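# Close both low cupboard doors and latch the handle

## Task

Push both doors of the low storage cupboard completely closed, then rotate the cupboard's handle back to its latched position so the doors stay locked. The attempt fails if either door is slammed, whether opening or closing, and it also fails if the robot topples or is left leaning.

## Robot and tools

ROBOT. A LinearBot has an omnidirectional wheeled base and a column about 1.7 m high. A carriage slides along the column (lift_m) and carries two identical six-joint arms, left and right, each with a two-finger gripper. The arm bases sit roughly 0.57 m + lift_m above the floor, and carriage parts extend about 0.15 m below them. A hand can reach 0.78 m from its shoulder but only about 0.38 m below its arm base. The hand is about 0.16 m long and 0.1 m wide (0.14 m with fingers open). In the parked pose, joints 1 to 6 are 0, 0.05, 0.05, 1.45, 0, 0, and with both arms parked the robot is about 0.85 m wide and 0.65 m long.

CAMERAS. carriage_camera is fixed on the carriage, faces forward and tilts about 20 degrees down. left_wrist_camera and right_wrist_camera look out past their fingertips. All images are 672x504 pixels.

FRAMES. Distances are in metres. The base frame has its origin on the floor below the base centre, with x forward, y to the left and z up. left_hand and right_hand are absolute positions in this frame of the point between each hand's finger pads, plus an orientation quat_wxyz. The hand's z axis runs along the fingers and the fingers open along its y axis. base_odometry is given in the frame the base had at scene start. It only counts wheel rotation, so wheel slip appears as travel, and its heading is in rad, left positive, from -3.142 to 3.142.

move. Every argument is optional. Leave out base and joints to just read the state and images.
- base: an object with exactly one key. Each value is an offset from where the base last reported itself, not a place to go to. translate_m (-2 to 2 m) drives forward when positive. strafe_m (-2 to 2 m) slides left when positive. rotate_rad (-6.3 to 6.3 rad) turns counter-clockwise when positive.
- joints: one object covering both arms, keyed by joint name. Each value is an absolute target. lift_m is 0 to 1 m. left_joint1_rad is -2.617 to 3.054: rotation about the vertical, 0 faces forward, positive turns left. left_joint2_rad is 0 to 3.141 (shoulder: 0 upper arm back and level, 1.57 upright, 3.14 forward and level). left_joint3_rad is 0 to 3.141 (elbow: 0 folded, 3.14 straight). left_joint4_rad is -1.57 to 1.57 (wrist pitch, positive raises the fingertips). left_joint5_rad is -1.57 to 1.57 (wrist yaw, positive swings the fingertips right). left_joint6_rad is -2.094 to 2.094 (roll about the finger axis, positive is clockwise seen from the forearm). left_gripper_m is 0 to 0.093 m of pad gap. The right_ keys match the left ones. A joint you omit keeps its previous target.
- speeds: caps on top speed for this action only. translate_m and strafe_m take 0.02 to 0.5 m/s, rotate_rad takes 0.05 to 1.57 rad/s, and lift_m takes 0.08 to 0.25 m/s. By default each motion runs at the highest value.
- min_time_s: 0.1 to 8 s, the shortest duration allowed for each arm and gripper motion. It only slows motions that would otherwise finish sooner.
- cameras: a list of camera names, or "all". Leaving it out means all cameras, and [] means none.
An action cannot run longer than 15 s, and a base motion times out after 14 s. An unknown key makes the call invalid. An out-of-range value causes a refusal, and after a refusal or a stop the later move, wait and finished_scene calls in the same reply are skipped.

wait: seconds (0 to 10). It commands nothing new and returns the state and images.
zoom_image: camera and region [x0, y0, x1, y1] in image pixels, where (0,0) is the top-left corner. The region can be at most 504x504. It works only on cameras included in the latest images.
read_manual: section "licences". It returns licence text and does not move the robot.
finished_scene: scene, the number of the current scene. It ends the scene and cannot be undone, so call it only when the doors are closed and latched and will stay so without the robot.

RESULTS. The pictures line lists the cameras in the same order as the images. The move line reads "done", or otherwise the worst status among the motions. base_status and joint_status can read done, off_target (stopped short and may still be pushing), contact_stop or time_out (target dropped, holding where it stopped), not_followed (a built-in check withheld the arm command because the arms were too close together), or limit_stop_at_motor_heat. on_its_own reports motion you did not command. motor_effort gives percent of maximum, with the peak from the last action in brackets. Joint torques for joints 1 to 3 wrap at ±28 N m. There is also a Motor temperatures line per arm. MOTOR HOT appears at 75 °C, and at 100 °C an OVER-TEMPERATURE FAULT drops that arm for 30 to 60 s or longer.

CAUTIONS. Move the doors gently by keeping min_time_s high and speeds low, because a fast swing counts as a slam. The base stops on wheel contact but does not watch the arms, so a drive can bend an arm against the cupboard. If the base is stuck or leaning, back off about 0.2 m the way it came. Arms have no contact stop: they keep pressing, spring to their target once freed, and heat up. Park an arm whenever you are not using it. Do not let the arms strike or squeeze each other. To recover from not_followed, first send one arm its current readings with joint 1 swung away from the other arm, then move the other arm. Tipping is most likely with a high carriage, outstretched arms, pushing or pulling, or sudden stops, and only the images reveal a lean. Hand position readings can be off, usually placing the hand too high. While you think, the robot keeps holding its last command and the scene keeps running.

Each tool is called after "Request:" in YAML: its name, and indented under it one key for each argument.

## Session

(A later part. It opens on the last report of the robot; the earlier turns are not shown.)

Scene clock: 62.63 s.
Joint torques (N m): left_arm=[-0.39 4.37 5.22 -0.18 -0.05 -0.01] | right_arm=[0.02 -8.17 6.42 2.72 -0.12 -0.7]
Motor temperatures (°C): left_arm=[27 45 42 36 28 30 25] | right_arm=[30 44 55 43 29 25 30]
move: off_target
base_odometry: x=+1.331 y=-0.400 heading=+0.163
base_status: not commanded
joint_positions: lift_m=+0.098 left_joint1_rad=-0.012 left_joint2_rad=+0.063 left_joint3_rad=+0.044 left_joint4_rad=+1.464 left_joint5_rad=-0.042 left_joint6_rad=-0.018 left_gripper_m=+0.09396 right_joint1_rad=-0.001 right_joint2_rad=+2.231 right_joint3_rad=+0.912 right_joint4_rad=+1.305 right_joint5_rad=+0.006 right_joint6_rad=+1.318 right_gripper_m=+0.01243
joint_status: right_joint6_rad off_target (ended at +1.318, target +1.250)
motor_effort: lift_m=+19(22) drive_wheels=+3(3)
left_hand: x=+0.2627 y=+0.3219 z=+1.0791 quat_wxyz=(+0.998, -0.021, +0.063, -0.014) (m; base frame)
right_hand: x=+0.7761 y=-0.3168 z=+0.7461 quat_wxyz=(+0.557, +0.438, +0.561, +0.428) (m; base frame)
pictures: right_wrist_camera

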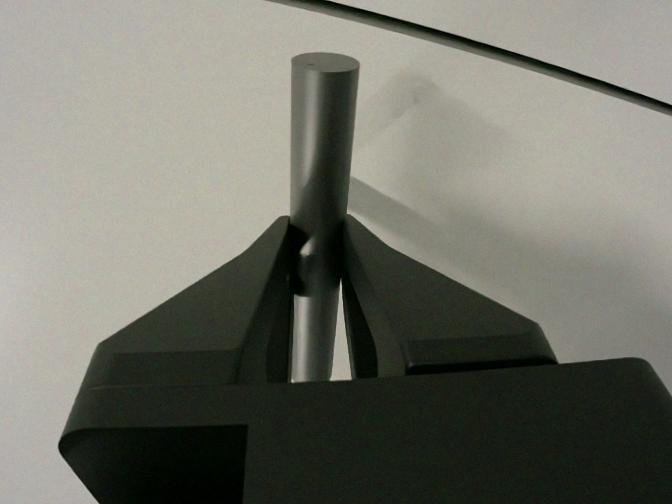

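Request:
move:
  joints: {"right_joint6_rad": 0.0}
  min_time_s: 4
  cameras: ["right_wrist_camera"]

Request:
move:
  joints: {"right_joint6_rad": -0.3}
  min_time_s: 1.5
  cameras: ["right_wrist_camera"]

Scene clock: 68.00 s.
Joint torques (N m): left_arm=[-0.39 4.37 5.22 -0.18 -0.05 -0.02] | right_arm=[-0.01 -8.13 6.32 2.67 -0.11 -0.65]
Motor temperatures (°C): left_arm=[27 45 42 36 28 30 25] | right_arm=[30 46 54 44 29 25 30]
move: off_target
base_odometry: x=+1.331 y=-0.400 heading=+0.163
base_status: not commanded
joint_positions: lift_m=+0.098 left_joint1_rad=-0.012 left_joint2_rad=+0.063 left_joint3_rad=+0.044 left_joint4_rad=+1.464 left_joint5_rad=-0.042 left_joint6_rad=-0.018 left_gripper_m=+0.09396 right_joint1_rad=-0.001 right_joint2_rad=+2.231 right_joint3_rad=+0.912 right_joint4_rad=+1.307 right_joint5_rad=+0.007 right_joint6_rad=+0.068 right_gripper_m=+0.01235
joint_status: right_joint6_rad off_target (ended at +0.068, target +0.000)
motor_effort: lift_m=+18(22) drive_wheels=+3(3)
left_hand: x=+0.2627 y=+0.3219 z=+1.0791 quat_wxyz=(+0.998, -0.021, +0.063, -0.014) (m; base frame)
right_hand: x=+0.7761 y=-0.3169 z=+0.7465 quat_wxyz=(+0.702, +0.027, +0.711, +0.021) (m; base frame)
pictures: right_wrist_camera

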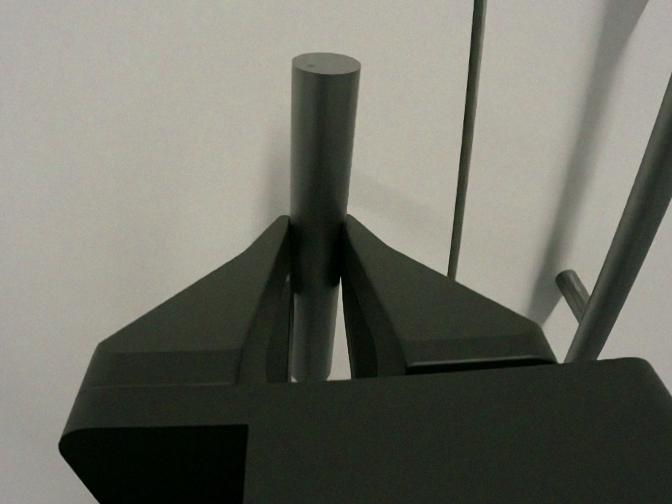

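Scene clock: 69.80 s.
Joint torques (N m): left_arm=[-0.39 4.38 5.22 -0.17 -0.05 -0.01] | right_arm=[-0.01 -8.1 6.42 2.69 -0.11 -1.47]
Motor temperatures (°C): left_arm=[27 45 42 36 28 30 25] | right_arm=[30 47 54 45 29 25 30]
move: off_target
base_odometry: x=+1.331 y=-0.400 heading=+0.163
base_status: not commanded
joint_positions: lift_m=+0.098 left_joint1_rad=-0.012 left_joint2_rad=+0.063 left_joint3_rad=+0.044 left_joint4_rad=+1.464 left_joint5_rad=-0.042 left_joint6_rad=-0.018 left_gripper_m=+0.09396 right_joint1_rad=-0.001 right_joint2_rad=+2.231 right_joint3_rad=+0.912 right_joint4_rad=+1.307 right_joint5_rad=+0.007 right_joint6_rad=-0.153 right_gripper_m=+0.01320
joint_status: right_joint6_rad off_target (ended at -0.153, target -0.300)
motor_effort: lift_m=+18(22) drive_wheels=+3(3)
left_hand: x=+0.2627 y=+0.3219 z=+1.0791 quat_wxyz=(+0.998, -0.021, +0.063, -0.014) (m; base frame)
right_hand: x=+0.7761 y=-0.3169 z=+0.7466 quat_wxyz=(+0.701, -0.051, +0.710, -0.056) (m; base frame)
pictures: right_wrist_camera

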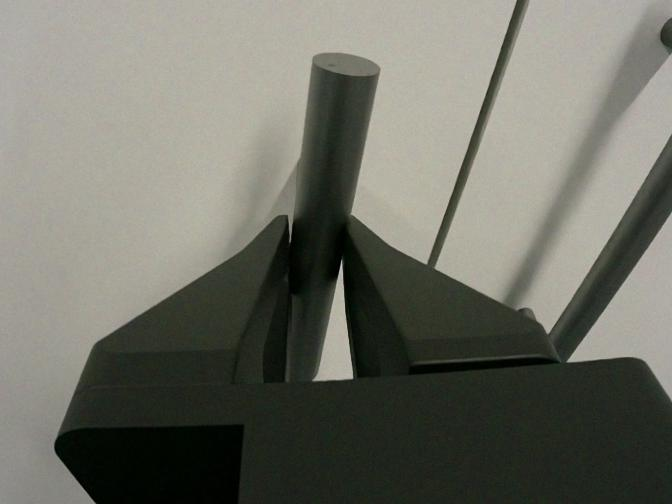

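Request:
move:
  joints: {"right_joint6_rad": -0.42}
  min_time_s: 1.0
  cameras: ["right_wrist_camera"]

Request:
move:
  joints: {"right_joint6_rad": -0.1}
  min_time_s: 0.6
  cameras: []

Request:
move:
  joints: {"right_gripper_m": 0.09}
  min_time_s: 0.8
  cameras: ["right_wrist_camera"]

Request:
move:
  base: {"translate_m": -0.2}
  speeds: {"translate_m": 0.2}
  cameras: ["right_wrist_camera", "carriage_camera"]

Request:
zoom_image:
  camera: "carriage_camera"
  region: [270, 140, 590, 420]

Scene clock: 71.30 s.
Joint torques (N m): left_arm=[-0.38 4.38 5.22 -0.17 -0.04 -0.02] | right_arm=[-0.02 -8.12 6.38 2.67 -0.14 -1.78]
Motor temperatures (°C): left_arm=[27 45 42 36 28 30 25] | right_arm=[30 47 54 45 29 26 31]
move: off_target
base_odometry: x=+1.331 y=-0.400 heading=+0.163
base_status: not commanded
joint_positions: lift_m=+0.098 left_joint1_rad=-0.012 left_joint2_rad=+0.063 left_joint3_rad=+0.044 left_joint4_rad=+1.464 left_joint5_rad=-0.042 left_joint6_rad=-0.018 left_gripper_m=+0.09396 right_joint1_rad=-0.001 right_joint2_rad=+2.231 right_joint3_rad=+0.912 right_joint4_rad=+1.308 right_joint5_rad=+0.006 right_joint6_rad=-0.242 right_gripper_m=+0.01492
joint_status: right_joint6_rad off_target (ended at -0.242, target -0.420)
motor_effort: lift_m=+18(22) drive_wheels=+4(4)
left_hand: x=+0.2627 y=+0.3219 z=+1.0791 quat_wxyz=(+0.998, -0.021, +0.063, -0.014) (m; base frame)
right_hand: x=+0.7761 y=-0.3168 z=+0.7467 quat_wxyz=(+0.697, -0.083, +0.706, -0.088) (m; base frame)
pictures: right_wrist_camera

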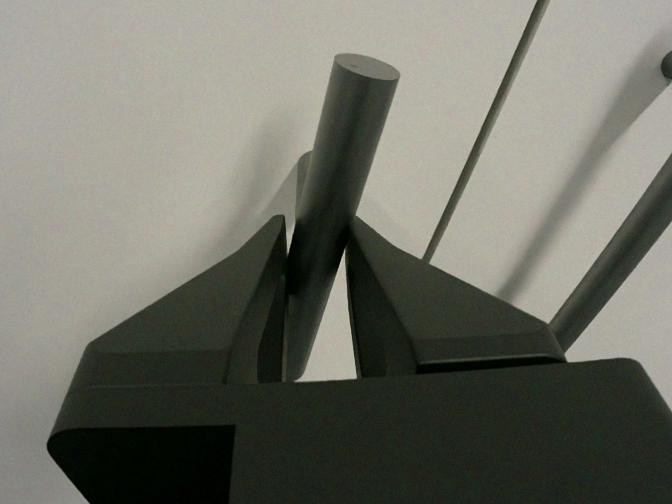

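Scene clock: 72.30 s.
Joint torques (N m): left_arm=[-0.39 4.37 5.22 -0.17 -0.05 -0.01] | right_arm=[0.06 -8.05 6.35 2.69 -0.11 -0.11]
Motor temperatures (°C): left_arm=[27 45 42 36 28 30 25] | right_arm=[30 47 54 45 29 26 31]
move: off_target
base_odometry: x=+1.331 y=-0.400 heading=+0.163
base_status: not commanded
joint_positions: lift_m=+0.098 left_joint1_rad=-0.012 left_joint2_rad=+0.063 left_joint3_rad=+0.044 left_joint4_rad=+1.464 left_joint5_rad=-0.042 left_joint6_rad=-0.018 left_gripper_m=+0.09396 right_joint1_rad=-0.001 right_joint2_rad=+2.231 right_joint3_rad=+0.912 right_joint4_rad=+1.308 right_joint5_rad=+0.006 right_joint6_rad=-0.079 right_gripper_m=+0.01277
joint_status: right_joint6_rad off_target (ended at -0.079, target -0.100)
motor_effort: lift_m=+19(22) drive_wheels=+4(4)
left_hand: x=+0.2627 y=+0.3219 z=+1.0791 quat_wxyz=(+0.998, -0.021, +0.063, -0.014) (m; base frame)
right_hand: x=+0.7761 y=-0.3168 z=+0.7467 quat_wxyz=(+0.702, -0.025, +0.711, -0.030) (m; base frame)
pictures: none
No camera images: "cameras" was empty.

Scene clock: 73.40 s.
Joint torques (N m): left_arm=[-0.39 4.38 5.22 -0.17 -0.05 -0.02] | right_arm=[-0.02 -8.21 6.41 2.67 -0.11 0.05]
Motor temperatures (°C): left_arm=[27 45 42 36 28 29 25] | right_arm=[30 47 54 46 29 25 31]
move: done
base_odometry: x=+1.331 y=-0.400 heading=+0.163
base_status: not commanded
joint_positions: lift_m=+0.098 left_joint1_rad=-0.012 left_joint2_rad=+0.063 left_joint3_rad=+0.044 left_joint4_rad=+1.464 left_joint5_rad=-0.042 left_joint6_rad=-0.018 left_gripper_m=+0.09396 right_joint1_rad=-0.001 right_joint2_rad=+2.231 right_joint3_rad=+0.912 right_joint4_rad=+1.307 right_joint5_rad=+0.006 right_joint6_rad=-0.093 right_gripper_m=+0.08991
joint_status: all done
motor_effort: lift_m=+19(22) drive_wheels=+3(4)
left_hand: x=+0.2627 y=+0.3219 z=+1.0791 quat_wxyz=(+0.998, -0.021, +0.063, -0.014) (m; base frame)
right_hand: x=+0.7761 y=-0.3168 z=+0.7466 quat_wxyz=(+0.702, -0.030, +0.711, -0.035) (m; base frame)
pictures: right_wrist_camera

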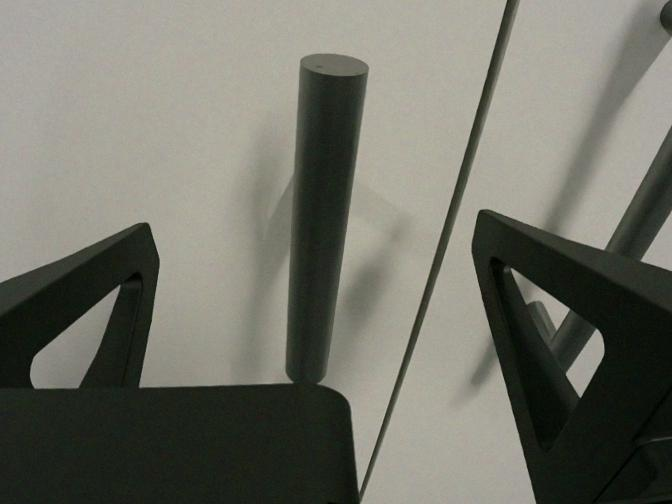

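Scene clock: 75.50 s.
Joint torques (N m): left_arm=[-0.39 4.38 5.27 -0.14 -0.05 -0.01] | right_arm=[-0.05 -8.06 6.3 2.68 -0.11 0.03]
Motor temperatures (°C): left_arm=[27 45 42 36 28 29 25] | right_arm=[30 48 53 46 29 25 30]
move: done
base_odometry: x=+1.134 y=-0.432 heading=+0.163
base_status: done
joint_positions: lift_m=+0.098 left_joint1_rad=-0.012 left_joint2_rad=+0.063 left_joint3_rad=+0.044 left_joint4_rad=+1.464 left_joint5_rad=-0.042 left_joint6_rad=-0.018 left_gripper_m=+0.09396 right_joint1_rad=-0.001 right_joint2_rad=+2.231 right_joint3_rad=+0.912 right_joint4_rad=+1.307 right_joint5_rad=+0.006 right_joint6_rad=-0.094 right_gripper_m=+0.08991
joint_status: not commanded
motor_effort: lift_m=+16(21) drive_wheels=+0(9)
left_hand: x=+0.2629 y=+0.3219 z=+1.0791 quat_wxyz=(+0.998, -0.021, +0.063, -0.014) (m; base frame)
right_hand: x=+0.7761 y=-0.3168 z=+0.7466 quat_wxyz=(+0.702, -0.031, +0.711, -0.035) (m; base frame)
pictures: carriage_camera, right_wrist_camera

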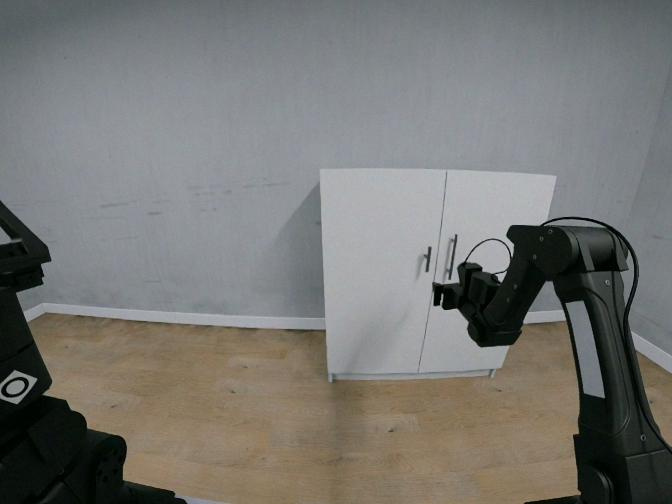

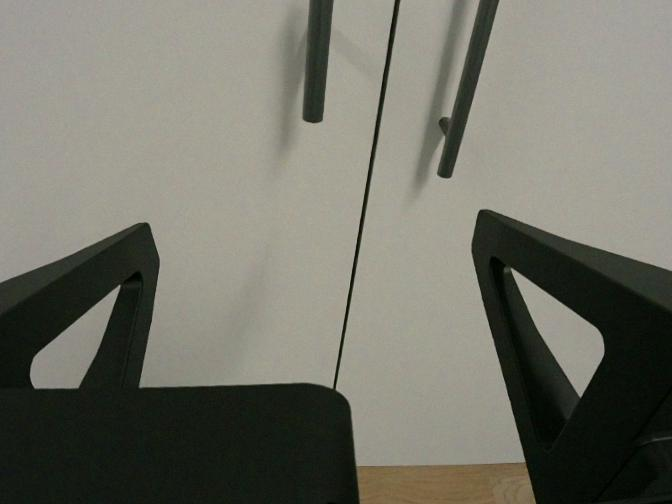

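Scaled by 1.575.

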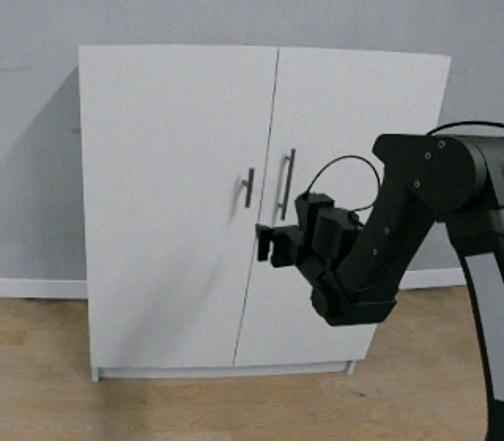

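Request:
finished_scene:
  scene: 2

The scene is finished: the task was done.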